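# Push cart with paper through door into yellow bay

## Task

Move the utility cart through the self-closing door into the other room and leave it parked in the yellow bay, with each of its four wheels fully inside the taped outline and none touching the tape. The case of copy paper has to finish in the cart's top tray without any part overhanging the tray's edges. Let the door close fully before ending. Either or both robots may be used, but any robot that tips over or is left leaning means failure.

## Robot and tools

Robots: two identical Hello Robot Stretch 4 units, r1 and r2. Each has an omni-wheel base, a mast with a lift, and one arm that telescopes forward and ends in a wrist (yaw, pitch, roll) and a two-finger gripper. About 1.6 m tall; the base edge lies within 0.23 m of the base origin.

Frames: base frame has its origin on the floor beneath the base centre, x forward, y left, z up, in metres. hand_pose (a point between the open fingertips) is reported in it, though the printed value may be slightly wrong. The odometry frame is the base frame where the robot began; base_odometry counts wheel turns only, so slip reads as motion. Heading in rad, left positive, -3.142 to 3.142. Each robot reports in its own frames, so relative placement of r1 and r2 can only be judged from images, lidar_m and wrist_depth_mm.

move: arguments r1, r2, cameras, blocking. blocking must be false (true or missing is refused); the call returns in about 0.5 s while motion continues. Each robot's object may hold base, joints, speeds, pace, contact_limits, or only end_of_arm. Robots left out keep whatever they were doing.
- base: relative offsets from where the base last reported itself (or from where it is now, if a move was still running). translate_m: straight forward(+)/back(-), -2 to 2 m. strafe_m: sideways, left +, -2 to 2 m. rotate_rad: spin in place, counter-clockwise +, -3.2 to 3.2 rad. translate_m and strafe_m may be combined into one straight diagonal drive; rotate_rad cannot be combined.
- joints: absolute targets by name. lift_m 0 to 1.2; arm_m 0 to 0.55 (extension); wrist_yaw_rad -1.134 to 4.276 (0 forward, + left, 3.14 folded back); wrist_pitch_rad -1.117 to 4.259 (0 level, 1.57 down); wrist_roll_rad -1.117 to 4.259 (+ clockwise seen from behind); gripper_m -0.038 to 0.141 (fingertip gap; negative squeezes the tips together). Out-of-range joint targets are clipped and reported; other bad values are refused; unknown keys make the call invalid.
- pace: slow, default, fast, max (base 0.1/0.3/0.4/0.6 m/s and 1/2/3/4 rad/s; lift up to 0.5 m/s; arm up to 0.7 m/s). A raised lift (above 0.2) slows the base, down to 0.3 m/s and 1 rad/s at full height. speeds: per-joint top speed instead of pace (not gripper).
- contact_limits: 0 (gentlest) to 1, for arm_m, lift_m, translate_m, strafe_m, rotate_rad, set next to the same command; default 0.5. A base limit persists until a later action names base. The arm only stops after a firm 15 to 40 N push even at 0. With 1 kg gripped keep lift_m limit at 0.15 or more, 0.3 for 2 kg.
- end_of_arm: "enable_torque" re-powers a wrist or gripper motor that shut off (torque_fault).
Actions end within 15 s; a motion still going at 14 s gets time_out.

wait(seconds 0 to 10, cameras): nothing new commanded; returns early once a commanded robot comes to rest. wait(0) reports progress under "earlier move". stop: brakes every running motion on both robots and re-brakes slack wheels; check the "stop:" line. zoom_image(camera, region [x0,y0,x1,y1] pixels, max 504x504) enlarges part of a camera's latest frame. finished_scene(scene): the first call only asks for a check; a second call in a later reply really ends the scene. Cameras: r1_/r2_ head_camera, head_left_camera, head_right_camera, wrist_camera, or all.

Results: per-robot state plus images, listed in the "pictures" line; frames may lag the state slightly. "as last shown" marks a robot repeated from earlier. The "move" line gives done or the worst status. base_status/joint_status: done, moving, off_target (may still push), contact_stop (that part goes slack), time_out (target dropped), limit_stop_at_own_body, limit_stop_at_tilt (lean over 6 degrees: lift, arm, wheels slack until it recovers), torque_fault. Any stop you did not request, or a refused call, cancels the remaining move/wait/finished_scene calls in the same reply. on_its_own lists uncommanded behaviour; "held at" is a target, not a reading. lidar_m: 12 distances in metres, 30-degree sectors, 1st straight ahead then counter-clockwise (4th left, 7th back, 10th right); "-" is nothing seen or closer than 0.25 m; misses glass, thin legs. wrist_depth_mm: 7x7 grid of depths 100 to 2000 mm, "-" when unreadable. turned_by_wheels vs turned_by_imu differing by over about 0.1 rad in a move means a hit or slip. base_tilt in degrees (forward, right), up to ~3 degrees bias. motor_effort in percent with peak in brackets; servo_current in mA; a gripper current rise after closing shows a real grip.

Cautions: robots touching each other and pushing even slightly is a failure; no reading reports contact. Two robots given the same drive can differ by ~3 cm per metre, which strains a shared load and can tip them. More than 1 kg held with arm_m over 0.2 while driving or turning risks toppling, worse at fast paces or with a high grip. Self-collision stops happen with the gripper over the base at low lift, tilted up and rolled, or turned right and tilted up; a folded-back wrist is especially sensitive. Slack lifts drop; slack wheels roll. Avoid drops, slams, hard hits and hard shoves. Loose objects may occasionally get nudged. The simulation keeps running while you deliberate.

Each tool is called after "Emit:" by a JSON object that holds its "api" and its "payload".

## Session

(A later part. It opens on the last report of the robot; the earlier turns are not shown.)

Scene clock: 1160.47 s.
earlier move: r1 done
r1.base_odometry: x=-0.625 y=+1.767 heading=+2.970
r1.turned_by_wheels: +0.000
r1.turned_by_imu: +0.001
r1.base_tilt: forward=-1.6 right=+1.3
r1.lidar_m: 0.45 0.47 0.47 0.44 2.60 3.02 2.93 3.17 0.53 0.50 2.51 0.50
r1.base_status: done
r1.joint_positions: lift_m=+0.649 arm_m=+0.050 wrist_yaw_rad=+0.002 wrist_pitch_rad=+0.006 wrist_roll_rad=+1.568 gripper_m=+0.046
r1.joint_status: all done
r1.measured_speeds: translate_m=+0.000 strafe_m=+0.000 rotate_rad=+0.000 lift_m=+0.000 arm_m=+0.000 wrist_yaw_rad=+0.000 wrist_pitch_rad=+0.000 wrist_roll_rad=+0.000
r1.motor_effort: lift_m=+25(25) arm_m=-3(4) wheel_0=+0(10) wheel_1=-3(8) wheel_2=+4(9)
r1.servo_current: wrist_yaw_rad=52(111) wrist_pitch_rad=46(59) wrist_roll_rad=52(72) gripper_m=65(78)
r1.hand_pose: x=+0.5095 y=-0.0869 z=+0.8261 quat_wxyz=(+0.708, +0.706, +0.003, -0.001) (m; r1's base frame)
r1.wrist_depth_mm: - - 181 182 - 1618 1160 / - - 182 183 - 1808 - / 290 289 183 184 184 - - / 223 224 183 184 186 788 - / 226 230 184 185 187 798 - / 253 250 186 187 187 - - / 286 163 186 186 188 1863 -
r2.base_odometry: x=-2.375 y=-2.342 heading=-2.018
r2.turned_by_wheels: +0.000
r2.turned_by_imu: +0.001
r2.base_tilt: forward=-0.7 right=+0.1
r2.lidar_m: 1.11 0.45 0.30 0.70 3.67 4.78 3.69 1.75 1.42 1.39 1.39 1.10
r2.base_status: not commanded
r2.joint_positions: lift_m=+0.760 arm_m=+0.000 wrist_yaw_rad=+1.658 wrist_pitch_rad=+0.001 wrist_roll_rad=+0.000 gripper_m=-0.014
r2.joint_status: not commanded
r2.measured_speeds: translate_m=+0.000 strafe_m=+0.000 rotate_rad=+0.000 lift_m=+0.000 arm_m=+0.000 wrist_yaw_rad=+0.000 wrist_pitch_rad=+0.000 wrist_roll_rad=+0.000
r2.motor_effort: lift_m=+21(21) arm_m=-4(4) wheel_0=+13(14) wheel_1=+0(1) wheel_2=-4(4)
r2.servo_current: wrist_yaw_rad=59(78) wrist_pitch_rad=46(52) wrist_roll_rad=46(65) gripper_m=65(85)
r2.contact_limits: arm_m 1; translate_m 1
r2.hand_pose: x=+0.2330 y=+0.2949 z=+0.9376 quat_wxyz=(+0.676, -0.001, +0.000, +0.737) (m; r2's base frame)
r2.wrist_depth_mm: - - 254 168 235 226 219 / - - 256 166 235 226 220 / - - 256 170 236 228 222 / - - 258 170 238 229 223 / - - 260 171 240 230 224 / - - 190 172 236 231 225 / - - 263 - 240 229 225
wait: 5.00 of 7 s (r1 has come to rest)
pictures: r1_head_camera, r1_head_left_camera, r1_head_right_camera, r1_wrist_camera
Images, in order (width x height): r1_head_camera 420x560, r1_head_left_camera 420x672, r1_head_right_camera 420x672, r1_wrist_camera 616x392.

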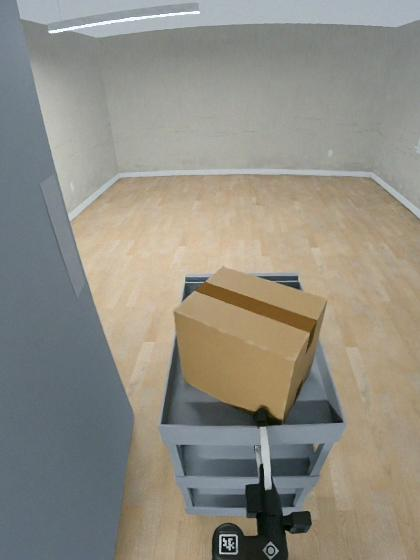

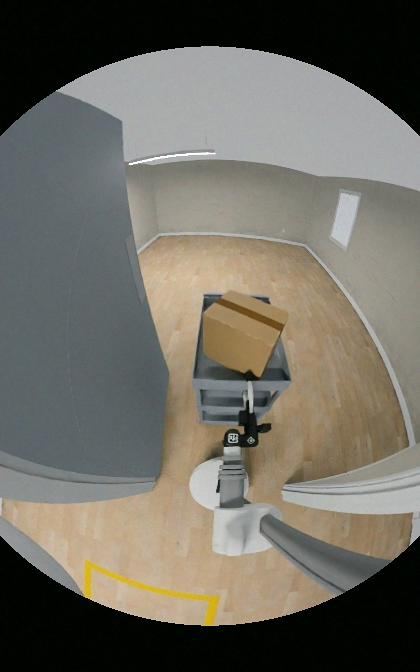

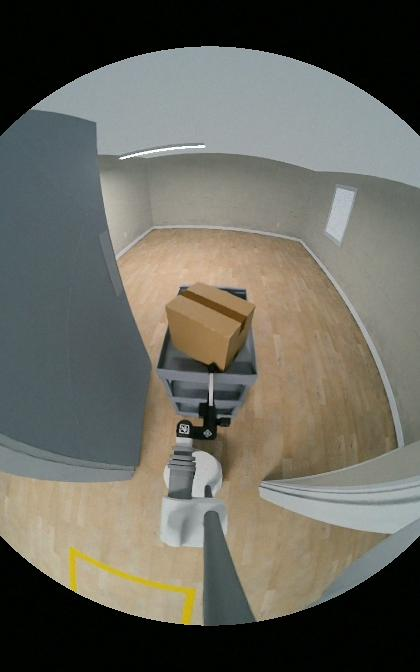

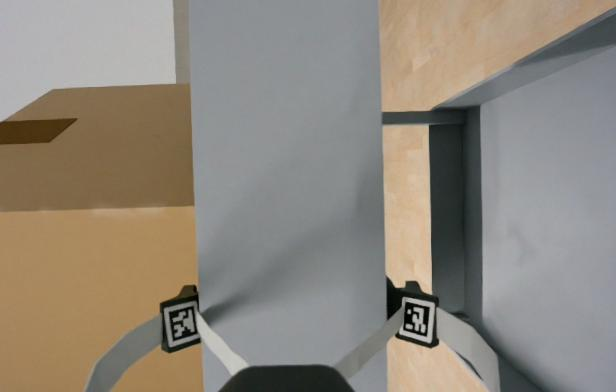

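Emit:
{"api": "move", "payload": {"blocking": false, "cameras": [], "r1": {"base": {"translate_m": -0.70, "strafe_m": 0.0}, "pace": "slow"}}}

Emit:
{"api": "wait", "payload": {"seconds": 4, "cameras": ["r1_head_right_camera", "r1_wrist_camera"]}}

Emit:
{"api": "wait", "payload": {"seconds": 6, "cameras": ["r1_head_camera", "r1_wrist_camera", "r1_head_right_camera", "r1_head_left_camera"]}}

Scene clock: 1181.03 s.
move: r1 moving
r1.base_odometry: x=-0.613 y=+1.764 heading=+2.970
r1.turned_by_wheels: +0.000
r1.turned_by_imu: +0.000
r1.base_tilt: forward=-1.6 right=+1.3
r1.lidar_m: 0.45 0.48 0.45 0.41 2.58 3.02 2.96 3.15 0.52 0.48 2.53 0.48
r1.base_status: translate_m moving; strafe_m moving
r1.joint_positions: lift_m=+0.649 arm_m=+0.050 wrist_yaw_rad=+0.002 wrist_pitch_rad=+0.006 wrist_roll_rad=+1.568 gripper_m=+0.046
r1.joint_status: not commanded
r1.measured_speeds: translate_m=-0.050 strafe_m=+0.000 rotate_rad=-0.002 lift_m=+0.000 arm_m=+0.000 wrist_yaw_rad=+0.000 wrist_pitch_rad=+0.000 wrist_roll_rad=+0.000
r1.motor_effort: lift_m=+25(25) arm_m=-3(4) wheel_0=-6(6) wheel_1=-4(5) wheel_2=+10(10)
r1.servo_current: wrist_yaw_rad=52(59) wrist_pitch_rad=52(52) wrist_roll_rad=52(59) gripper_m=72(72)
r1.hand_pose: x=+0.5095 y=-0.0869 z=+0.8261 quat_wxyz=(+0.708, +0.706, +0.003, -0.001) (m; r1's base frame)
r1.wrist_depth_mm: - - 181 182 - 1661 1160 / - - 182 183 - 1708 - / 293 290 182 183 185 - - / 224 223 184 185 186 759 - / 227 230 185 186 187 820 - / 254 250 186 186 187 - - / 283 163 186 187 189 1808 -
r2.base_odometry: x=-2.375 y=-2.342 heading=-2.018
r2.turned_by_wheels: +0.000
r2.turned_by_imu: +0.000
r2.base_tilt: forward=-0.7 right=+0.0
r2.lidar_m: 1.11 0.46 0.30 0.73 3.69 4.79 3.63 1.79 1.42 1.38 1.39 1.12
r2.base_status: not commanded
r2.joint_positions: lift_m=+0.760 arm_m=+0.000 wrist_yaw_rad=+1.658 wrist_pitch_rad=+0.001 wrist_roll_rad=+0.000 gripper_m=-0.014
r2.joint_status: not commanded
r2.measured_speeds: translate_m=+0.000 strafe_m=+0.000 rotate_rad=+0.000 lift_m=+0.000 arm_m=+0.000 wrist_yaw_rad=+0.000 wrist_pitch_rad=+0.000 wrist_roll_rad=+0.000
r2.motor_effort: lift_m=+21(21) arm_m=-4(4) wheel_0=+13(14) wheel_1=+0(1) wheel_2=-4(4)
r2.servo_current: wrist_yaw_rad=59(72) wrist_pitch_rad=39(46) wrist_roll_rad=33(59) gripper_m=72(72)
r2.contact_limits: arm_m 1; translate_m 1
r2.hand_pose: x=+0.2330 y=+0.2949 z=+0.9376 quat_wxyz=(+0.676, -0.001, +0.000, +0.737) (m; r2's base frame)
r2.wrist_depth_mm: - - 254 169 236 224 218 / - - 255 167 236 226 220 / - - 257 169 236 228 222 / - - 258 170 238 229 223 / - - 259 170 240 230 224 / - - 190 171 236 231 224 / - - 262 - 239 229 226
pictures: none
No camera images: "cameras" was empty.

Scene clock: 1185.03 s.
earlier move: r1 moving
r1.base_odometry: x=-0.231 y=+1.698 heading=+2.969
r1.turned_by_wheels: -0.001
r1.turned_by_imu: -0.002
r1.base_tilt: forward=-1.6 right=+1.3
r1.lidar_m: 0.43 0.45 0.52 1.26 2.52 2.62 2.53 2.75 2.44 0.76 0.52 0.47
r1.base_status: translate_m moving; strafe_m moving
r1.joint_positions: lift_m=+0.649 arm_m=+0.050 wrist_yaw_rad=+0.000 wrist_pitch_rad=+0.006 wrist_roll_rad=+1.569 gripper_m=+0.046
r1.joint_status: not commanded
r1.measured_speeds: translate_m=-0.099 strafe_m=-0.001 rotate_rad=+0.003 lift_m=+0.000 arm_m=+0.000 wrist_yaw_rad=+0.000 wrist_pitch_rad=+0.000 wrist_roll_rad=+0.000
r1.motor_effort: lift_m=+25(25) arm_m=-4(4) wheel_0=-8(10) wheel_1=-4(7) wheel_2=+2(10)
r1.servo_current: wrist_yaw_rad=26(65) wrist_pitch_rad=46(59) wrist_roll_rad=26(78) gripper_m=72(78)
r1.hand_pose: x=+0.5093 y=-0.0875 z=+0.8261 quat_wxyz=(+0.708, +0.706, +0.002, -0.002) (m; r1's base frame)
r1.wrist_depth_mm: - - 196 198 - 1661 1138 / - - 195 195 - 1708 - / 330 330 192 193 195 - - / 236 234 191 191 798 - - / 229 231 189 189 788 788 - / 249 248 187 187 188 - - / 272 163 185 186 186 166 -
r2.base_odometry: x=-2.375 y=-2.342 heading=-2.018
r2.turned_by_wheels: +0.000
r2.turned_by_imu: +0.001
r2.base_tilt: forward=-0.7 right=+0.1
r2.lidar_m: 1.10 0.47 0.32 3.34 3.70 4.77 3.69 1.72 1.39 1.39 1.40 1.10
r2.base_status: not commanded
r2.joint_positions: lift_m=+0.760 arm_m=+0.000 wrist_yaw_rad=+1.658 wrist_pitch_rad=+0.001 wrist_roll_rad=+0.000 gripper_m=-0.014
r2.joint_status: not commanded
r2.measured_speeds: translate_m=+0.000 strafe_m=+0.000 rotate_rad=+0.000 lift_m=+0.000 arm_m=+0.000 wrist_yaw_rad=+0.000 wrist_pitch_rad=+0.000 wrist_roll_rad=+0.000
r2.motor_effort: lift_m=+21(21) arm_m=-4(4) wheel_0=+13(14) wheel_1=+0(1) wheel_2=-3(4)
r2.servo_current: wrist_yaw_rad=72(78) wrist_pitch_rad=33(46) wrist_roll_rad=52(59) gripper_m=72(78)
r2.contact_limits: arm_m 1; translate_m 1
r2.hand_pose: x=+0.2330 y=+0.2949 z=+0.9376 quat_wxyz=(+0.676, -0.001, +0.000, +0.737) (m; r2's base frame)
r2.wrist_depth_mm: - - 254 169 235 225 219 / - - 255 166 236 226 220 / - - 257 169 237 229 222 / - - 258 169 239 229 222 / - - 259 170 241 229 224 / - - 190 172 236 231 224 / - - 264 - 239 229 226
wait: 4.00 s; no rest
pictures: r1_head_right_camera, r1_wrist_camera
Images, in order (width x height): r1_head_right_camera 420x672, r1_wrist_camera 616x392.

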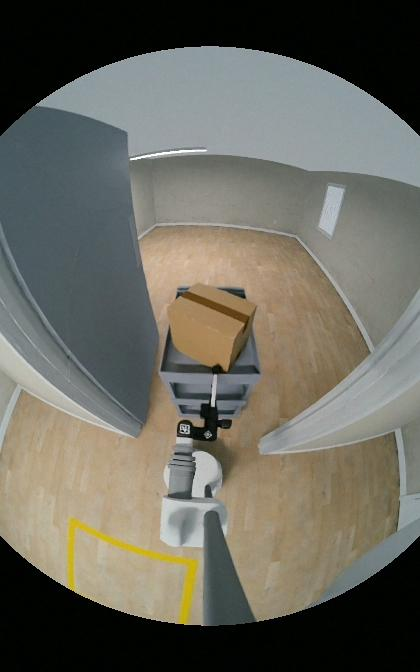

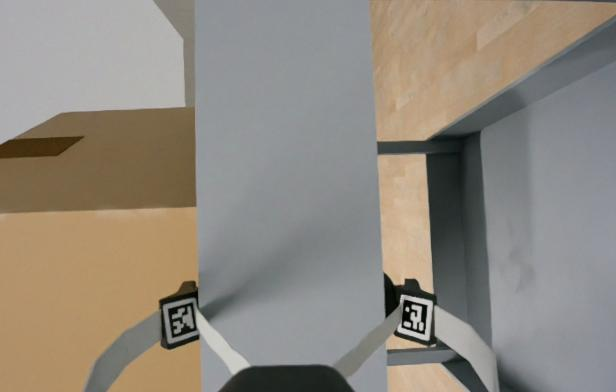

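Scene clock: 1188.80 s.
earlier move: r1 done
r1.base_odometry: x=+0.064 y=+1.647 heading=+2.969
r1.turned_by_wheels: +0.000
r1.turned_by_imu: -0.001
r1.base_tilt: forward=-1.6 right=+1.3
r1.lidar_m: 0.43 0.46 0.80 2.38 2.53 2.32 2.25 2.40 2.37 1.67 0.68 0.49
r1.base_status: done
r1.joint_positions: lift_m=+0.649 arm_m=+0.050 wrist_yaw_rad=+0.000 wrist_pitch_rad=+0.006 wrist_roll_rad=+1.569 gripper_m=+0.046
r1.joint_status: not commanded
r1.measured_speeds: translate_m=+0.000 strafe_m=+0.000 rotate_rad=+0.000 lift_m=+0.000 arm_m=+0.000 wrist_yaw_rad=+0.000 wrist_pitch_rad=+0.000 wrist_roll_rad=+0.000
r1.motor_effort: lift_m=+25(25) arm_m=-3(4) wheel_0=-5(11) wheel_1=-3(8) wheel_2=+1(10)
r1.servo_current: wrist_yaw_rad=59(72) wrist_pitch_rad=46(59) wrist_roll_rad=46(78) gripper_m=65(78)
r1.hand_pose: x=+0.5093 y=-0.0875 z=+0.8261 quat_wxyz=(+0.708, +0.706, +0.002, -0.002) (m; r1's base frame)
r1.wrist_depth_mm: - - 198 199 - 1576 1118 / - - 195 196 - 1708 - / 338 334 194 195 196 - - / 238 235 191 192 809 - - / 229 232 189 190 788 788 - / 250 247 187 188 188 - - / 271 174 184 186 177 156 -
r2.base_odometry: x=-2.375 y=-2.342 heading=-2.018
r2.turned_by_wheels: +0.000
r2.turned_by_imu: +0.001
r2.base_tilt: forward=-0.7 right=+0.1
r2.lidar_m: 1.09 0.44 0.29 3.33 3.68 4.77 3.70 1.76 1.40 1.39 1.41 1.10
r2.base_status: not commanded
r2.joint_positions: lift_m=+0.760 arm_m=+0.000 wrist_yaw_rad=+1.658 wrist_pitch_rad=+0.001 wrist_roll_rad=+0.000 gripper_m=-0.014
r2.joint_status: not commanded
r2.measured_speeds: translate_m=+0.000 strafe_m=+0.000 rotate_rad=+0.000 lift_m=+0.000 arm_m=+0.000 wrist_yaw_rad=+0.000 wrist_pitch_rad=+0.000 wrist_roll_rad=+0.000
r2.motor_effort: lift_m=+21(21) arm_m=-4(4) wheel_0=+14(14) wheel_1=+0(1) wheel_2=-4(4)
r2.servo_current: wrist_yaw_rad=52(85) wrist_pitch_rad=46(46) wrist_roll_rad=46(65) gripper_m=65(78)
r2.contact_limits: arm_m 1; translate_m 1
r2.hand_pose: x=+0.2330 y=+0.2949 z=+0.9376 quat_wxyz=(+0.676, -0.001, +0.000, +0.737) (m; r2's base frame)
r2.wrist_depth_mm: - - 255 169 236 225 220 / - - 255 166 236 226 220 / - - 256 169 237 229 223 / - - 258 170 238 230 222 / - - 259 170 239 229 224 / - - 190 172 236 231 225 / - - 264 - 239 229 226
wait: 3.77 of 6 s (r1 has come to rest)
pictures: r1_head_camera, r1_head_left_camera, r1_head_right_camera, r1_wrist_camera
Images, in order (width x height): r1_head_camera 420x560, r1_head_left_camera 420x672, r1_head_right_camera 420x672, r1_wrist_camera 616x392.

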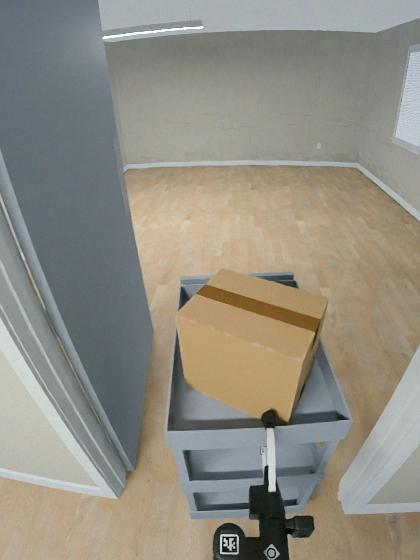

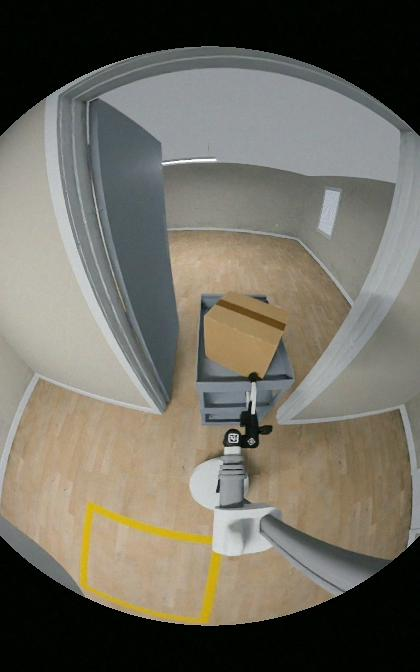

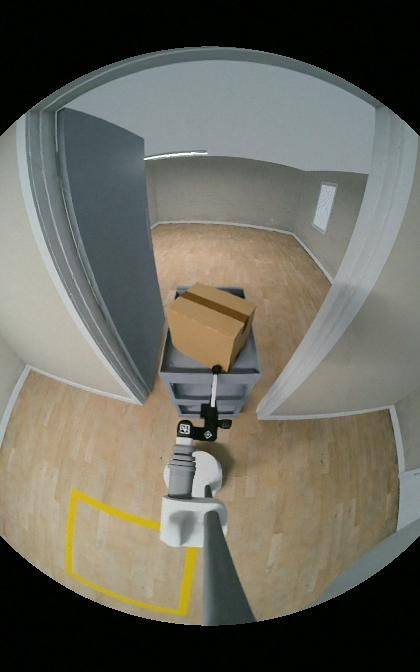

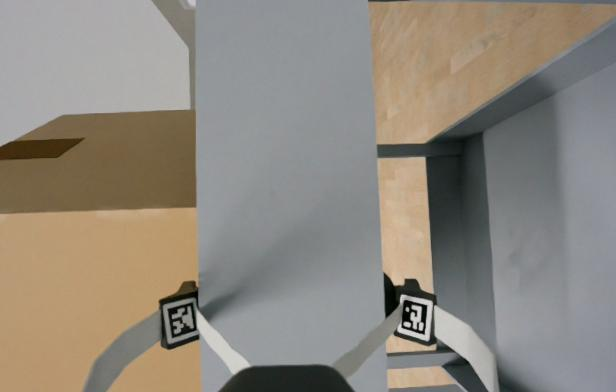

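Emit:
{"api": "move", "payload": {"blocking": false, "cameras": [], "r1": {"base": {"translate_m": -1.0195, "strafe_m": 0.5685}, "joints": {"wrist_yaw_rad": -0.25}, "speeds": {"wrist_yaw_rad": 0.05}, "pace": "slow"}}}

Emit:
{"api": "wait", "payload": {"seconds": 4, "cameras": ["r1_head_right_camera", "r1_wrist_camera"]}}

Emit:
{"api": "wait", "payload": {"seconds": 10, "cameras": ["r1_head_camera", "r1_wrist_camera", "r1_head_right_camera", "r1_head_left_camera"]}}

Scene clock: 1204.50 s.
move: r1 moving
r1.base_odometry: x=+0.075 y=+1.638 heading=+2.969
r1.turned_by_wheels: -0.001
r1.turned_by_imu: -0.001
r1.base_tilt: forward=-1.6 right=+1.3
r1.lidar_m: 0.43 0.47 0.81 2.38 2.53 2.29 2.23 2.39 2.39 1.71 0.71 0.47
r1.base_status: translate_m moving; strafe_m moving
r1.joint_positions: lift_m=+0.649 arm_m=+0.050 wrist_yaw_rad=-0.021 wrist_pitch_rad=+0.006 wrist_roll_rad=+1.569 gripper_m=+0.046
r1.joint_status: wrist_yaw_rad moving
r1.measured_speeds: translate_m=-0.049 strafe_m=+0.028 rotate_rad=+0.002 lift_m=+0.000 arm_m=+0.000 wrist_yaw_rad=-0.058 wrist_pitch_rad=+0.000 wrist_roll_rad=+0.000
r1.motor_effort: lift_m=+25(25) arm_m=-3(4) wheel_0=-10(12) wheel_1=-4(5) wheel_2=+4(7)
r1.servo_current: wrist_yaw_rad=39(72) wrist_pitch_rad=39(52) wrist_roll_rad=33(59) gripper_m=72(78)
r1.hand_pose: x=+0.5073 y=-0.0936 z=+0.8261 quat_wxyz=(+0.708, +0.706, -0.006, -0.010) (m; r1's base frame)
r1.wrist_depth_mm: - - 202 202 - 1576 1118 / - - 198 199 - 1618 - / 351 345 196 196 198 - - / 241 238 193 194 809 - - / 230 233 190 191 778 759 - / 250 246 187 188 188 - - / 271 163 184 186 186 156 -
r2.base_odometry: x=-2.375 y=-2.342 heading=-2.018
r2.turned_by_wheels: +0.000
r2.turned_by_imu: +0.000
r2.base_tilt: forward=-0.7 right=+0.1
r2.lidar_m: 1.09 0.46 0.30 3.36 3.68 4.77 3.67 1.77 1.40 1.38 1.39 1.11
r2.base_status: not commanded
r2.joint_positions: lift_m=+0.760 arm_m=+0.000 wrist_yaw_rad=+1.658 wrist_pitch_rad=+0.001 wrist_roll_rad=+0.000 gripper_m=-0.014
r2.joint_status: not commanded
r2.measured_speeds: translate_m=+0.000 strafe_m=+0.000 rotate_rad=+0.000 lift_m=+0.000 arm_m=+0.000 wrist_yaw_rad=+0.000 wrist_pitch_rad=+0.000 wrist_roll_rad=+0.000
r2.motor_effort: lift_m=+21(21) arm_m=-4(4) wheel_0=+13(14) wheel_1=+0(1) wheel_2=-4(4)
r2.servo_current: wrist_yaw_rad=59(65) wrist_pitch_rad=33(46) wrist_roll_rad=52(59) gripper_m=72(72)
r2.contact_limits: arm_m 1; translate_m 1
r2.hand_pose: x=+0.2330 y=+0.2949 z=+0.9376 quat_wxyz=(+0.676, -0.001, +0.000, +0.737) (m; r2's base frame)
r2.wrist_depth_mm: - - 254 169 234 226 219 / - - 255 166 236 227 220 / - - 256 169 238 229 222 / - - 258 170 237 229 223 / - - 259 170 240 230 224 / - - 190 172 236 231 225 / - - 263 - 240 229 226
pictures: none
No camera images: "cameras" was empty.

Scene clock: 1208.50 s.
earlier move: r1 moving
r1.base_odometry: x=+0.380 y=+1.391 heading=+2.969
r1.turned_by_wheels: +0.000
r1.turned_by_imu: +0.000
r1.base_tilt: forward=-1.6 right=+1.3
r1.lidar_m: 0.44 0.95 1.37 2.20 2.34 1.94 1.89 2.05 2.57 2.49 1.20 0.45
r1.base_status: translate_m moving; strafe_m moving
r1.joint_positions: lift_m=+0.649 arm_m=+0.050 wrist_yaw_rad=-0.221 wrist_pitch_rad=+0.006 wrist_roll_rad=+1.569 gripper_m=+0.046
r1.joint_status: wrist_yaw_rad moving
r1.measured_speeds: translate_m=-0.086 strafe_m=+0.049 rotate_rad=-0.001 lift_m=+0.000 arm_m=+0.000 wrist_yaw_rad=-0.051 wrist_pitch_rad=+0.000 wrist_roll_rad=+0.000
r1.motor_effort: lift_m=+25(25) arm_m=-4(4) wheel_0=-10(12) wheel_1=-3(7) wheel_2=+3(7)
r1.servo_current: wrist_yaw_rad=78(85) wrist_pitch_rad=46(59) wrist_roll_rad=52(65) gripper_m=65(78)
r1.hand_pose: x=+0.4831 y=-0.1485 z=+0.8261 quat_wxyz=(+0.703, +0.702, -0.076, -0.080) (m; r1's base frame)
r1.wrist_depth_mm: - - 196 196 198 1576 - / - - 195 195 - 1808 - / 329 327 192 193 195 - - / 235 231 191 191 798 - - / 229 232 190 190 190 798 - / 249 248 186 187 188 - - / 273 163 185 186 186 167 -
r2.base_odometry: x=-2.375 y=-2.342 heading=-2.018
r2.turned_by_wheels: +0.000
r2.turned_by_imu: +0.001
r2.base_tilt: forward=-0.7 right=+0.1
r2.lidar_m: 1.09 0.44 0.30 3.34 3.69 4.79 3.67 1.78 1.41 1.38 1.41 1.12
r2.base_status: not commanded
r2.joint_positions: lift_m=+0.760 arm_m=+0.000 wrist_yaw_rad=+1.658 wrist_pitch_rad=+0.001 wrist_roll_rad=+0.000 gripper_m=-0.014
r2.joint_status: not commanded
r2.measured_speeds: translate_m=+0.000 strafe_m=+0.000 rotate_rad=+0.000 lift_m=+0.000 arm_m=+0.000 wrist_yaw_rad=+0.000 wrist_pitch_rad=+0.000 wrist_roll_rad=+0.000
r2.motor_effort: lift_m=+21(21) arm_m=-4(4) wheel_0=+13(14) wheel_1=+0(1) wheel_2=-4(4)
r2.servo_current: wrist_yaw_rad=59(78) wrist_pitch_rad=46(46) wrist_roll_rad=46(65) gripper_m=72(85)
r2.contact_limits: arm_m 1; translate_m 1
r2.hand_pose: x=+0.2330 y=+0.2949 z=+0.9376 quat_wxyz=(+0.676, -0.001, +0.000, +0.737) (m; r2's base frame)
r2.wrist_depth_mm: - - 255 170 235 224 218 / - - 256 166 236 227 220 / - - 256 169 237 229 220 / - - 258 170 238 229 222 / - - 260 170 240 229 224 / - - 190 171 236 231 224 / - - 264 - 239 230 226
wait: 4.00 s; no rest
pictures: r1_head_right_camera, r1_wrist_camera
Images, in order (width x height): r1_head_right_camera 420x672, r1_wrist_camera 616x392.

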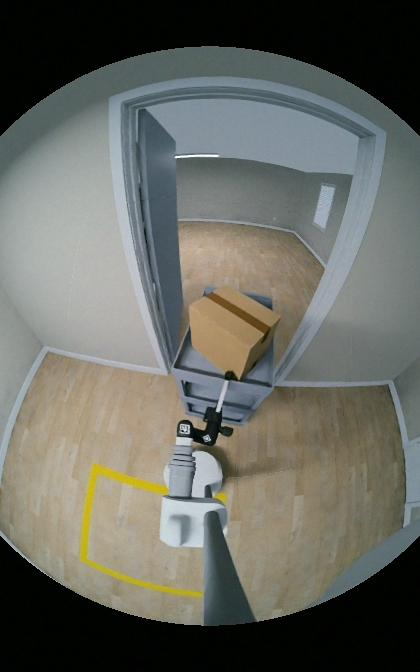

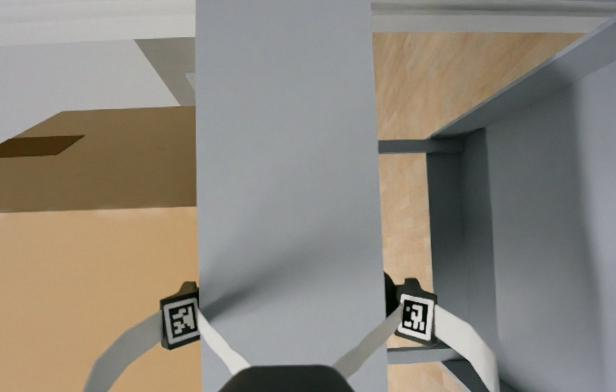

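Scene clock: 1216.83 s.
earlier move: r1 done
r1.base_odometry: x=+0.970 y=+0.911 heading=+2.969
r1.turned_by_wheels: +0.000
r1.turned_by_imu: -0.002
r1.base_tilt: forward=-1.6 right=+1.3
r1.lidar_m: 0.49 1.66 1.93 1.88 1.65 1.26 1.19 1.29 1.87 2.81 0.39 0.40
r1.base_status: done
r1.joint_positions: lift_m=+0.649 arm_m=+0.050 wrist_yaw_rad=-0.251 wrist_pitch_rad=+0.006 wrist_roll_rad=+1.569 gripper_m=+0.046
r1.joint_status: all done
r1.measured_speeds: translate_m=+0.000 strafe_m=+0.000 rotate_rad=+0.000 lift_m=+0.000 arm_m=+0.000 wrist_yaw_rad=+0.000 wrist_pitch_rad=+0.000 wrist_roll_rad=+0.000
r1.motor_effort: lift_m=+25(25) arm_m=-3(4) wheel_0=-6(12) wheel_1=-4(7) wheel_2=+1(7)
r1.servo_current: wrist_yaw_rad=52(85) wrist_pitch_rad=46(59) wrist_roll_rad=52(65) gripper_m=65(78)
r1.hand_pose: x=+0.4785 y=-0.1564 z=+0.8261 quat_wxyz=(+0.702, +0.701, -0.087, -0.091) (m; r1's base frame)
r1.wrist_depth_mm: 250 244 126 126 128 - - / 223 224 134 135 136 - - / 201 202 143 147 147 - - / 190 191 155 156 156 - - / 247 249 167 167 168 1921 - / 359 329 185 182 184 530 - / - 143 182 196 - - -
r2.base_odometry: x=-2.375 y=-2.342 heading=-2.018
r2.turned_by_wheels: +0.000
r2.turned_by_imu: +0.001
r2.base_tilt: forward=-0.7 right=+0.0
r2.lidar_m: 1.10 0.46 0.32 3.35 3.68 4.78 3.68 1.77 1.38 1.39 1.37 1.13
r2.base_status: not commanded
r2.joint_positions: lift_m=+0.760 arm_m=+0.000 wrist_yaw_rad=+1.658 wrist_pitch_rad=+0.001 wrist_roll_rad=+0.000 gripper_m=-0.014
r2.joint_status: not commanded
r2.measured_speeds: translate_m=+0.000 strafe_m=+0.000 rotate_rad=+0.000 lift_m=+0.000 arm_m=+0.000 wrist_yaw_rad=+0.000 wrist_pitch_rad=+0.000 wrist_roll_rad=+0.000
r2.motor_effort: lift_m=+21(21) arm_m=-4(4) wheel_0=+14(14) wheel_1=+0(1) wheel_2=-4(4)
r2.servo_current: wrist_yaw_rad=65(78) wrist_pitch_rad=39(52) wrist_roll_rad=26(65) gripper_m=72(85)
r2.contact_limits: arm_m 1; translate_m 1
r2.hand_pose: x=+0.2330 y=+0.2949 z=+0.9376 quat_wxyz=(+0.676, -0.001, +0.000, +0.737) (m; r2's base frame)
r2.wrist_depth_mm: - - 255 169 236 225 219 / - - 256 166 235 227 220 / - - 257 169 237 228 222 / - - 257 170 238 229 224 / - - 260 171 240 230 224 / - - 190 172 236 231 224 / - - 263 - 240 229 225
wait: 8.33 of 10 s (r1 has come to rest)
pictures: r1_head_camera, r1_head_left_camera, r1_head_right_camera, r1_wrist_camera
Images, in order (width x height): r1_head_camera 420x560, r1_head_left_camera 420x672, r1_head_right_camera 420x672, r1_wrist_camera 616x392.

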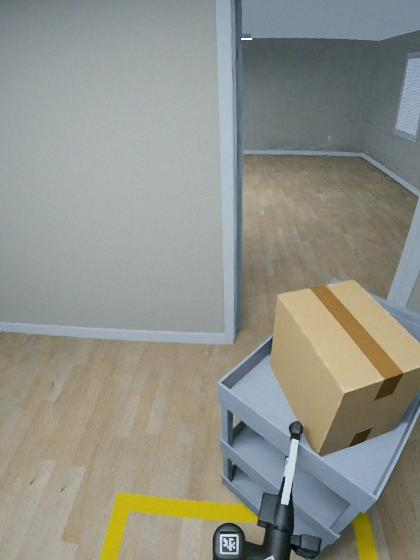

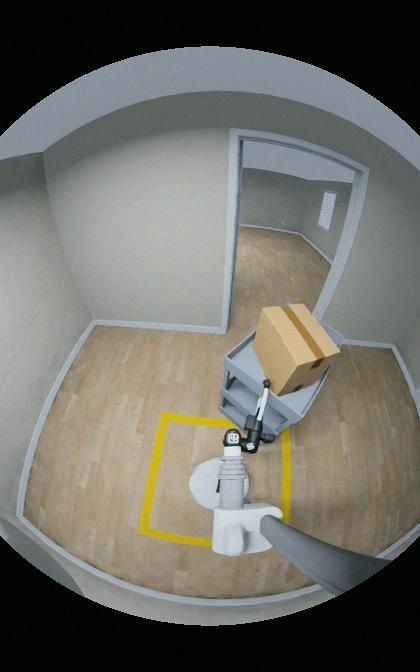

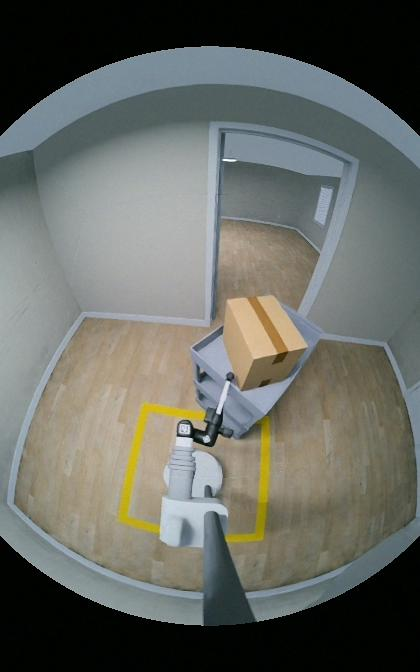

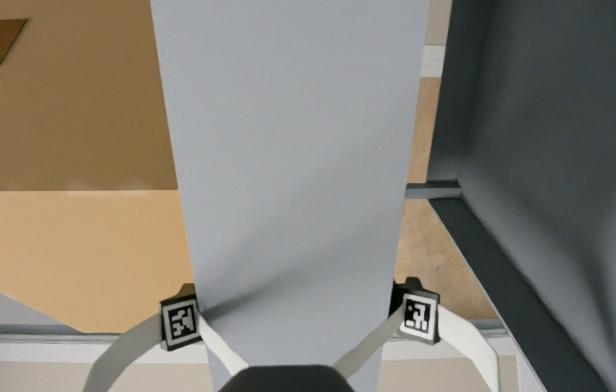

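Emit:
{"api": "zoom_image", "payload": {"camera": "r1_head_left_camera", "region": [110, 290, 370, 610]}}

Emit:
{"api": "zoom_image", "payload": {"camera": "r1_head_camera", "region": [60, 320, 420, 560]}}

Scaled by 1.575 from the camera's 420x672 image, which has a finer 600x960 frame.

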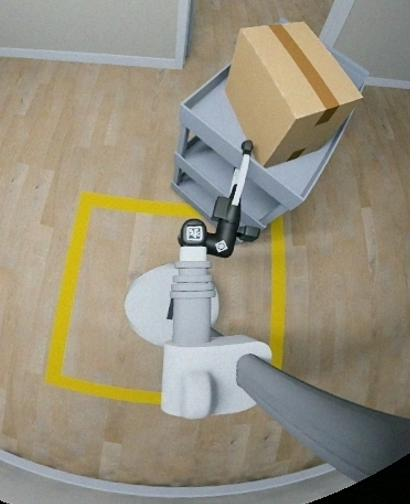

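Scaled by 1.400 from the camera's 420x560 image, which has a finer 600x800 frame.

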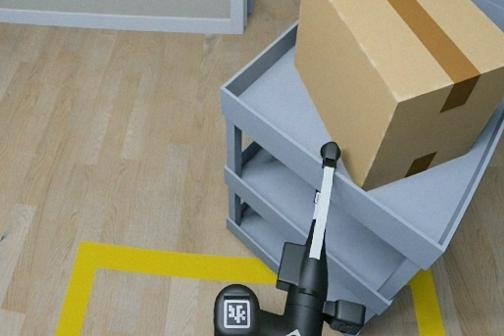

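Emit:
{"api": "zoom_image", "payload": {"camera": "r1_head_camera", "region": [300, 440, 420, 560]}}

Emit:
{"api": "zoom_image", "payload": {"camera": "r1_head_left_camera", "region": [210, 380, 320, 580]}}

Scaled by 4.200 from the camera's 420x560 image, which has a finer 600x800 frame.

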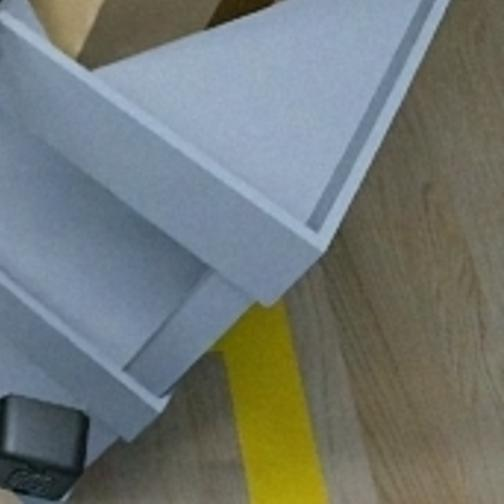

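Scaled by 2.520 from the camera's 420x672 image, which has a finer 600x960 frame.

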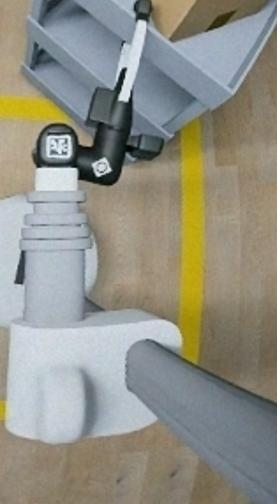

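Emit:
{"api": "move", "payload": {"blocking": false, "cameras": [], "r1": {"base": {"translate_m": -0.585, "strafe_m": 0.1725}, "joints": {"wrist_yaw_rad": -0.35}, "speeds": {"wrist_yaw_rad": 0.05}, "pace": "slow"}}}

Emit:
{"api": "wait", "payload": {"seconds": 3, "cameras": ["r1_head_left_camera", "r1_wrist_camera"]}}

Emit:
{"api": "wait", "payload": {"seconds": 7, "cameras": ["r1_head_camera", "r1_wrist_camera", "r1_head_right_camera", "r1_head_left_camera"]}}

Scene clock: 1406.57 s.
move: r1 moving
r1.base_odometry: x=+0.982 y=+0.906 heading=+2.968
r1.turned_by_wheels: +0.000
r1.turned_by_imu: -0.001
r1.base_tilt: forward=-1.6 right=+1.3
r1.lidar_m: 0.48 1.68 1.95 1.87 1.61 1.21 1.19 1.27 1.88 2.78 0.42 0.39
r1.base_status: translate_m moving; strafe_m moving
r1.joint_positions: lift_m=+0.649 arm_m=+0.050 wrist_yaw_rad=-0.269 wrist_pitch_rad=+0.006 wrist_roll_rad=+1.569 gripper_m=+0.046
r1.joint_status: wrist_yaw_rad moving
r1.measured_speeds: translate_m=-0.049 strafe_m=+0.014 rotate_rad=+0.000 lift_m=+0.000 arm_m=+0.000 wrist_yaw_rad=-0.050 wrist_pitch_rad=+0.000 wrist_roll_rad=+0.000
r1.motor_effort: lift_m=+25(25) arm_m=-4(4) wheel_0=-7(10) wheel_1=-4(6) wheel_2=+5(7)
r1.servo_current: wrist_yaw_rad=72(72) wrist_pitch_rad=46(59) wrist_roll_rad=33(59) gripper_m=72(72)
r1.hand_pose: x=+0.4757 y=-0.1609 z=+0.8261 quat_wxyz=(+0.701, +0.700, -0.093, -0.097) (m; r1's base frame)
r1.wrist_depth_mm: 248 243 125 126 126 - - / 221 221 133 134 134 - - / 200 201 143 144 145 - - / 189 190 154 154 156 - - / 247 251 169 167 169 1921 - / 366 332 184 183 184 530 - / - 143 182 197 - - -
r2.base_odometry: x=-2.375 y=-2.342 heading=-2.018
r2.turned_by_wheels: +0.000
r2.turned_by_imu: +0.000
r2.base_tilt: forward=-0.7 right=+0.1
r2.lidar_m: 1.10 0.45 0.31 3.33 3.67 4.78 3.69 1.76 1.42 1.39 1.41 1.09
r2.base_status: not commanded
r2.joint_positions: lift_m=+0.760 arm_m=+0.000 wrist_yaw_rad=+1.658 wrist_pitch_rad=+0.001 wrist_roll_rad=+0.000 gripper_m=-0.014
r2.joint_status: not commanded
r2.measured_speeds: translate_m=+0.000 strafe_m=+0.000 rotate_rad=+0.000 lift_m=+0.000 arm_m=+0.000 wrist_yaw_rad=+0.000 wrist_pitch_rad=+0.000 wrist_roll_rad=+0.000
r2.motor_effort: lift_m=+21(21) arm_m=-4(4) wheel_0=+13(14) wheel_1=+0(0) wheel_2=-4(4)
r2.servo_current: wrist_yaw_rad=72(72) wrist_pitch_rad=46(46) wrist_roll_rad=46(59) gripper_m=78(78)
r2.contact_limits: arm_m 1; translate_m 1
r2.hand_pose: x=+0.2330 y=+0.2949 z=+0.9376 quat_wxyz=(+0.676, -0.001, +0.000, +0.737) (m; r2's base frame)
r2.wrist_depth_mm: - - 254 169 236 226 219 / - - 255 166 236 227 221 / - - 256 170 236 229 221 / - - 259 170 238 229 222 / - - 259 170 240 230 224 / - - 190 171 236 231 224 / - - 264 - 239 230 225
pictures: none
No camera images: "cameras" was empty.

Scene clock: 1409.57 s.
earlier move: r1 moving
r1.base_odometry: x=+1.241 y=+0.777 heading=+2.968
r1.turned_by_wheels: +0.000
r1.turned_by_imu: +0.001
r1.base_tilt: forward=-1.6 right=+1.3
r1.lidar_m: 0.48 1.98 1.84 1.82 1.25 0.96 0.91 0.98 1.45 2.89 0.36 0.39
r1.base_status: translate_m moving; strafe_m moving
r1.joint_positions: lift_m=+0.649 arm_m=+0.050 wrist_yaw_rad=-0.347 wrist_pitch_rad=+0.006 wrist_roll_rad=+1.569 gripper_m=+0.046
r1.joint_status: wrist_yaw_rad moving
r1.measured_speeds: translate_m=-0.096 strafe_m=+0.029 rotate_rad=-0.002 lift_m=+0.000 arm_m=+0.000 wrist_yaw_rad=+0.000 wrist_pitch_rad=+0.000 wrist_roll_rad=+0.000
r1.motor_effort: lift_m=+25(25) arm_m=-3(4) wheel_0=-7(11) wheel_1=-1(6) wheel_2=+4(9)
r1.servo_current: wrist_yaw_rad=59(111) wrist_pitch_rad=46(59) wrist_roll_rad=52(72) gripper_m=65(78)
r1.hand_pose: x=+0.4623 y=-0.1803 z=+0.8261 quat_wxyz=(+0.697, +0.696, -0.120, -0.124) (m; r1's base frame)
r1.wrist_depth_mm: 263 249 131 132 133 - - / 231 227 139 140 141 - - / 207 207 147 151 153 - - / 193 195 158 160 160 - - / 242 245 170 171 175 1921 - / 334 312 186 186 182 535 - / - 156 187 195 - 156 -
r2.base_odometry: x=-2.375 y=-2.342 heading=-2.018
r2.turned_by_wheels: +0.000
r2.turned_by_imu: +0.000
r2.base_tilt: forward=-0.7 right=+0.1
r2.lidar_m: 1.09 0.44 0.27 3.37 3.68 4.73 3.65 1.75 1.40 1.39 1.41 1.13
r2.base_status: not commanded
r2.joint_positions: lift_m=+0.760 arm_m=+0.000 wrist_yaw_rad=+1.658 wrist_pitch_rad=+0.001 wrist_roll_rad=+0.000 gripper_m=-0.014
r2.joint_status: not commanded
r2.measured_speeds: translate_m=+0.000 strafe_m=+0.000 rotate_rad=+0.000 lift_m=+0.000 arm_m=+0.000 wrist_yaw_rad=+0.000 wrist_pitch_rad=+0.000 wrist_roll_rad=+0.000
r2.motor_effort: lift_m=+21(21) arm_m=-3(4) wheel_0=+13(14) wheel_1=+0(1) wheel_2=-4(4)
r2.servo_current: wrist_yaw_rad=65(72) wrist_pitch_rad=39(52) wrist_roll_rad=46(65) gripper_m=78(78)
r2.contact_limits: arm_m 1; translate_m 1
r2.hand_pose: x=+0.2330 y=+0.2949 z=+0.9376 quat_wxyz=(+0.676, -0.001, +0.000, +0.737) (m; r2's base frame)
r2.wrist_depth_mm: - - 255 169 235 225 219 / - - 256 166 236 227 220 / - - 257 170 236 229 222 / - - 258 170 239 230 223 / - - 260 170 241 230 223 / - - 190 171 236 231 225 / - - 263 - 239 231 225
wait: 3.00 s; no rest
pictures: r1_head_left_camera, r1_wrist_camera
Images, in order (width x height): r1_head_left_camera 420x672, r1_wrist_camera 616x392.

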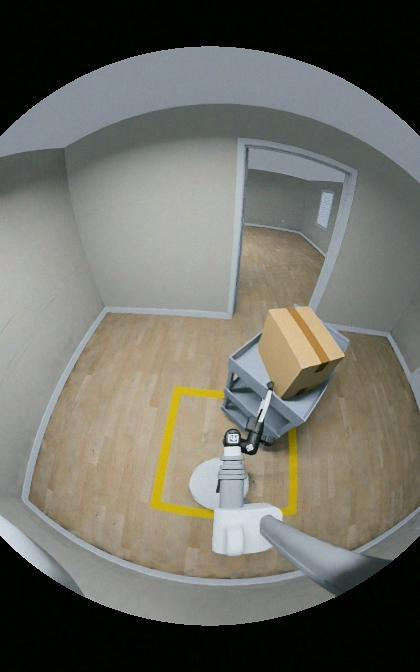

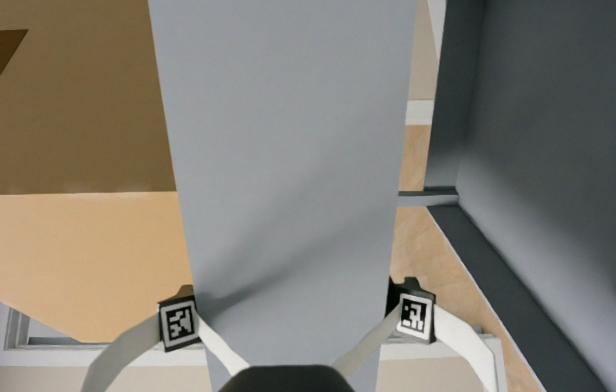

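Scene clock: 1413.40 s.
earlier move: r1 done
r1.base_odometry: x=+1.517 y=+0.641 heading=+2.968
r1.turned_by_wheels: -0.001
r1.turned_by_imu: -0.002
r1.base_tilt: forward=-1.6 right=+1.2
r1.lidar_m: 0.49 2.29 1.78 1.75 0.83 0.64 0.62 0.65 0.99 2.99 0.39 0.39
r1.base_status: done
r1.joint_positions: lift_m=+0.649 arm_m=+0.050 wrist_yaw_rad=-0.351 wrist_pitch_rad=+0.006 wrist_roll_rad=+1.569 gripper_m=+0.046
r1.joint_status: all done
r1.measured_speeds: translate_m=+0.000 strafe_m=+0.000 rotate_rad=+0.000 lift_m=+0.000 arm_m=+0.000 wrist_yaw_rad=+0.000 wrist_pitch_rad=+0.000 wrist_roll_rad=+0.000
r1.motor_effort: lift_m=+25(25) arm_m=-4(4) wheel_0=-7(12) wheel_1=-4(6) wheel_2=-1(9)
r1.servo_current: wrist_yaw_rad=46(111) wrist_pitch_rad=52(59) wrist_roll_rad=65(72) gripper_m=72(78)
r1.hand_pose: x=+0.4616 y=-0.1812 z=+0.8261 quat_wxyz=(+0.697, +0.696, -0.121, -0.126) (m; r1's base frame)
r1.wrist_depth_mm: 250 246 126 127 128 - - / 224 220 135 135 136 723 - / 203 203 143 147 145 768 - / 191 191 155 156 158 - - / 245 248 169 169 171 1921 - / 355 330 186 186 183 504 - / - 144 187 196 - 1537 -
r2.base_odometry: x=-2.375 y=-2.342 heading=-2.018
r2.turned_by_wheels: +0.000
r2.turned_by_imu: +0.001
r2.base_tilt: forward=-0.7 right=+0.0
r2.lidar_m: 1.08 0.44 0.32 3.34 3.68 4.77 3.70 1.74 1.41 1.37 1.39 1.10
r2.base_status: not commanded
r2.joint_positions: lift_m=+0.760 arm_m=+0.000 wrist_yaw_rad=+1.658 wrist_pitch_rad=+0.001 wrist_roll_rad=+0.000 gripper_m=-0.014
r2.joint_status: not commanded
r2.measured_speeds: translate_m=+0.000 strafe_m=+0.000 rotate_rad=+0.000 lift_m=+0.000 arm_m=+0.000 wrist_yaw_rad=+0.000 wrist_pitch_rad=+0.000 wrist_roll_rad=+0.000
r2.motor_effort: lift_m=+21(21) arm_m=-3(4) wheel_0=+13(14) wheel_1=+0(1) wheel_2=-4(4)
r2.servo_current: wrist_yaw_rad=59(78) wrist_pitch_rad=39(52) wrist_roll_rad=39(65) gripper_m=72(78)
r2.contact_limits: arm_m 1; translate_m 1
r2.hand_pose: x=+0.2330 y=+0.2949 z=+0.9376 quat_wxyz=(+0.676, -0.001, +0.000, +0.737) (m; r2's base frame)
r2.wrist_depth_mm: - - 253 169 235 225 219 / - - 255 166 236 226 220 / - - 257 169 237 229 223 / - - 259 170 239 229 222 / - - 259 171 240 229 224 / - - 190 171 236 231 225 / - - 263 - 239 230 227
wait: 3.83 of 7 s (r1 has come to rest)
pictures: r1_head_camera, r1_head_left_camera, r1_head_right_camera, r1_wrist_camera
Images, in order (width x height): r1_head_camera 420x560, r1_head_left_camera 420x672, r1_head_right_camera 420x672, r1_wrist_camera 616x392.

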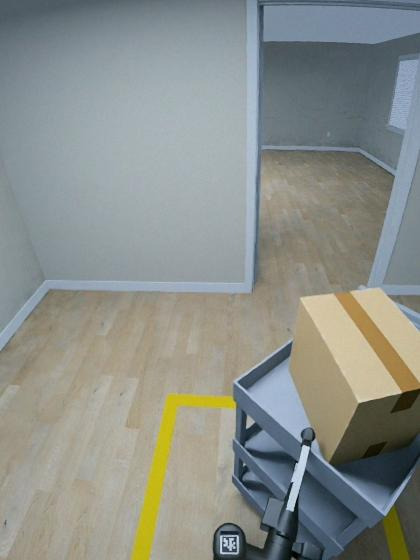

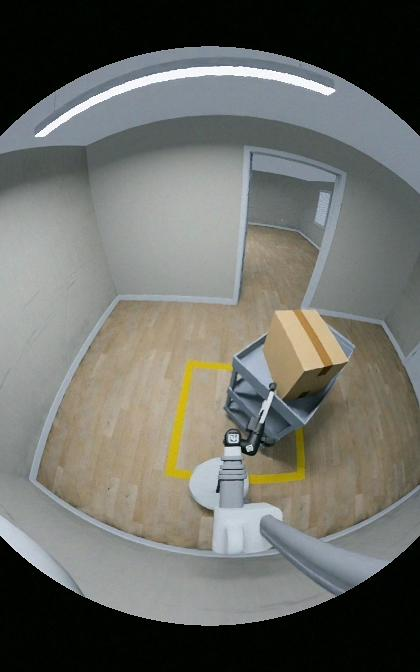

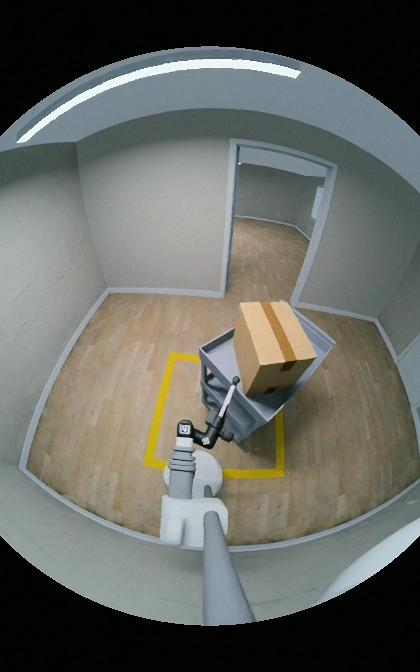

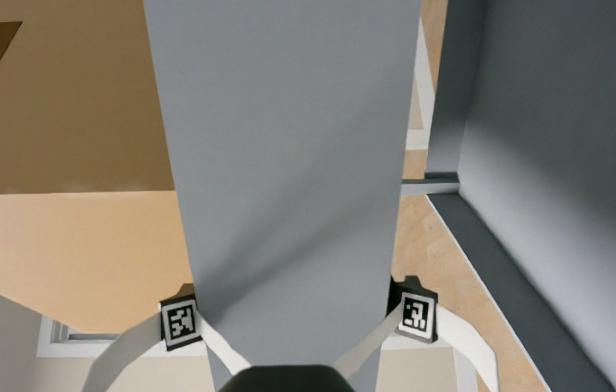

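Emit:
{"api": "move", "payload": {"blocking": false, "cameras": [], "r1": {"base": {"translate_m": -0.145, "strafe_m": -0.1165}, "joints": {"wrist_yaw_rad": 0.067}, "speeds": {"wrist_yaw_rad": 0.15}, "pace": "slow"}}}

Emit:
{"api": "wait", "payload": {"seconds": 5, "cameras": ["r1_head_camera", "r1_wrist_camera", "r1_head_left_camera"]}}

Scene clock: 1517.20 s.
move: r1 moving
r1.base_odometry: x=+1.529 y=+0.647 heading=+2.967
r1.turned_by_wheels: +0.000
r1.turned_by_imu: +0.000
r1.base_tilt: forward=-1.6 right=+1.3
r1.lidar_m: 0.48 2.29 1.81 1.74 0.85 0.63 0.60 0.67 0.95 2.96 0.41 0.38
r1.base_status: translate_m moving; strafe_m moving
r1.joint_positions: lift_m=+0.649 arm_m=+0.050 wrist_yaw_rad=-0.299 wrist_pitch_rad=+0.006 wrist_roll_rad=+1.569 gripper_m=+0.046
r1.joint_status: wrist_yaw_rad moving
r1.measured_speeds: translate_m=-0.040 strafe_m=-0.032 rotate_rad=-0.001 lift_m=+0.000 arm_m=+0.000 wrist_yaw_rad=+0.166 wrist_pitch_rad=+0.000 wrist_roll_rad=+0.000
r1.motor_effort: lift_m=+25(25) arm_m=-3(4) wheel_0=-1(6) wheel_1=-6(7) wheel_2=+4(4)
r1.servo_current: wrist_yaw_rad=117(117) wrist_pitch_rad=39(52) wrist_roll_rad=59(65) gripper_m=65(78)
r1.hand_pose: x=+0.4708 y=-0.1684 z=+0.8261 quat_wxyz=(+0.700, +0.699, -0.103, -0.107) (m; r1's base frame)
r1.wrist_depth_mm: 238 229 121 124 123 - - / 215 212 131 131 132 - - / 197 198 140 142 142 - - / 188 188 151 154 154 - - / 250 256 167 167 169 1921 - / 394 355 185 186 185 508 - / - 143 187 198 - 1537 -
r2.base_odometry: x=-2.375 y=-2.342 heading=-2.018
r2.turned_by_wheels: +0.000
r2.turned_by_imu: +0.000
r2.base_tilt: forward=-0.7 right=+0.1
r2.lidar_m: 1.07 0.46 0.31 3.36 3.70 4.78 3.68 1.75 1.40 1.39 1.42 1.11
r2.base_status: not commanded
r2.joint_positions: lift_m=+0.760 arm_m=+0.000 wrist_yaw_rad=+1.658 wrist_pitch_rad=+0.001 wrist_roll_rad=+0.000 gripper_m=-0.014
r2.joint_status: not commanded
r2.measured_speeds: translate_m=+0.000 strafe_m=+0.000 rotate_rad=+0.000 lift_m=+0.000 arm_m=+0.000 wrist_yaw_rad=+0.000 wrist_pitch_rad=+0.000 wrist_roll_rad=+0.000
r2.motor_effort: lift_m=+21(21) arm_m=-4(4) wheel_0=+14(14) wheel_1=-1(1) wheel_2=-4(4)
r2.servo_current: wrist_yaw_rad=72(72) wrist_pitch_rad=46(46) wrist_roll_rad=33(59) gripper_m=72(78)
r2.contact_limits: arm_m 1; translate_m 1
r2.hand_pose: x=+0.2330 y=+0.2949 z=+0.9376 quat_wxyz=(+0.676, -0.001, +0.000, +0.737) (m; r2's base frame)
r2.wrist_depth_mm: - - 253 169 235 226 219 / - - 256 166 236 227 220 / - - 257 169 237 229 221 / - - 257 170 238 229 223 / - - 262 170 240 230 224 / - - 190 171 236 232 224 / - - 263 - 240 229 226
pictures: none
No camera images: "cameras" was empty.

Scene clock: 1519.80 s.
earlier move: r1 done
r1.base_odometry: x=+1.680 y=+0.730 heading=+2.968
r1.turned_by_wheels: +0.000
r1.turned_by_imu: +0.000
r1.base_tilt: forward=-1.6 right=+1.3
r1.lidar_m: 0.45 2.43 1.92 1.61 0.65 0.49 0.46 0.53 0.79 2.58 3.00 0.39
r1.base_status: done
r1.joint_positions: lift_m=+0.649 arm_m=+0.050 wrist_yaw_rad=+0.059 wrist_pitch_rad=+0.006 wrist_roll_rad=+1.569 gripper_m=+0.046
r1.joint_status: all done
r1.measured_speeds: translate_m=+0.000 strafe_m=+0.000 rotate_rad=+0.000 lift_m=+0.000 arm_m=+0.000 wrist_yaw_rad=+0.000 wrist_pitch_rad=+0.000 wrist_roll_rad=+0.000
r1.motor_effort: lift_m=+25(25) arm_m=-4(4) wheel_0=+3(9) wheel_1=-3(8) wheel_2=+1(8)
r1.servo_current: wrist_yaw_rad=72(117) wrist_pitch_rad=46(52) wrist_roll_rad=72(72) gripper_m=72(78)
r1.hand_pose: x=+0.5140 y=-0.0701 z=+0.8261 quat_wxyz=(+0.708, +0.706, +0.023, +0.019) (m; r1's base frame)
r1.wrist_depth_mm: 185 - - - - - - / 179 - - - 103 - - / 174 172 110 110 111 - - / 170 171 126 127 131 - - / - 459 147 154 151 1708 - / - - 185 182 182 1499 - / - 163 230 210 - 1756 -
r2.base_odometry: x=-2.375 y=-2.342 heading=-2.018
r2.turned_by_wheels: +0.000
r2.turned_by_imu: +0.000
r2.base_tilt: forward=-0.7 right=+0.0
r2.lidar_m: 1.09 0.41 0.31 3.36 3.67 4.78 3.66 1.77 1.42 1.39 1.38 1.11
r2.base_status: not commanded
r2.joint_positions: lift_m=+0.760 arm_m=+0.000 wrist_yaw_rad=+1.658 wrist_pitch_rad=+0.001 wrist_roll_rad=+0.000 gripper_m=-0.014
r2.joint_status: not commanded
r2.measured_speeds: translate_m=+0.000 strafe_m=+0.000 rotate_rad=+0.000 lift_m=+0.000 arm_m=+0.000 wrist_yaw_rad=+0.000 wrist_pitch_rad=+0.000 wrist_roll_rad=+0.000
r2.motor_effort: lift_m=+21(21) arm_m=-4(4) wheel_0=+14(14) wheel_1=+0(1) wheel_2=-4(4)
r2.servo_current: wrist_yaw_rad=52(72) wrist_pitch_rad=39(46) wrist_roll_rad=46(59) gripper_m=72(78)
r2.contact_limits: arm_m 1; translate_m 1
r2.hand_pose: x=+0.2330 y=+0.2949 z=+0.9376 quat_wxyz=(+0.676, -0.001, +0.000, +0.737) (m; r2's base frame)
r2.wrist_depth_mm: - - 254 169 236 225 219 / - - 256 166 236 226 220 / - - 256 170 236 229 222 / - - 257 170 238 230 222 / - - 260 170 240 230 225 / - - 190 172 236 231 226 / - - 264 - 239 230 225
wait: 2.60 of 5 s (r1 has come to rest)
pictures: r1_head_camera, r1_head_left_camera, r1_wrist_camera
Images, in order (width x height): r1_head_camera 420x560, r1_head_left_camera 420x672, r1_wrist_camera 616x392.

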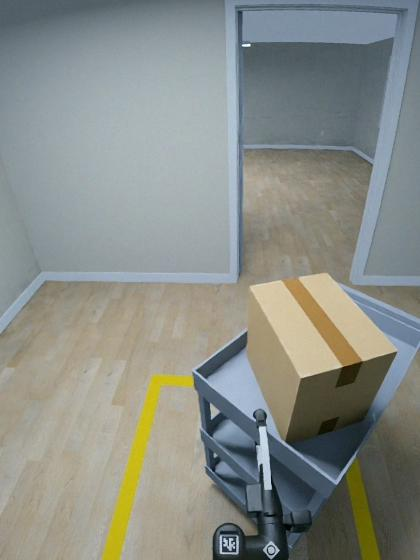

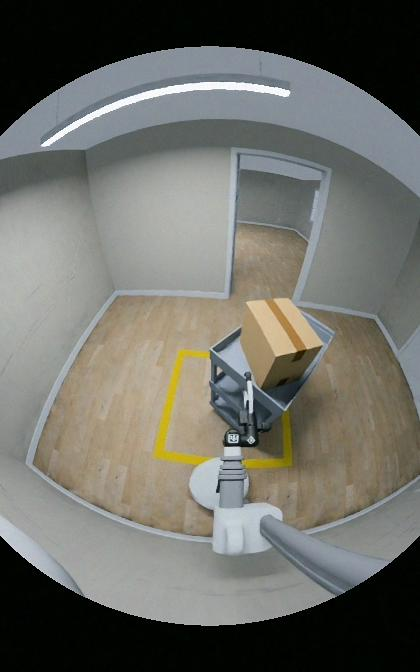

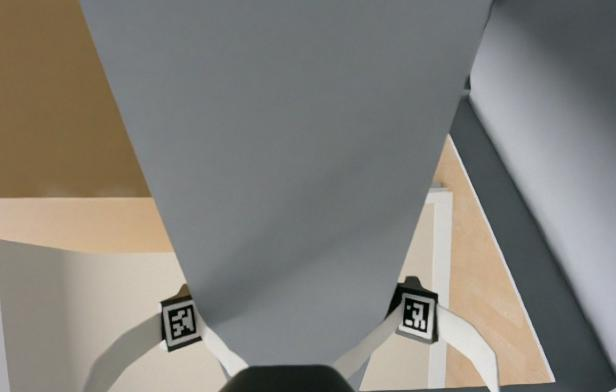

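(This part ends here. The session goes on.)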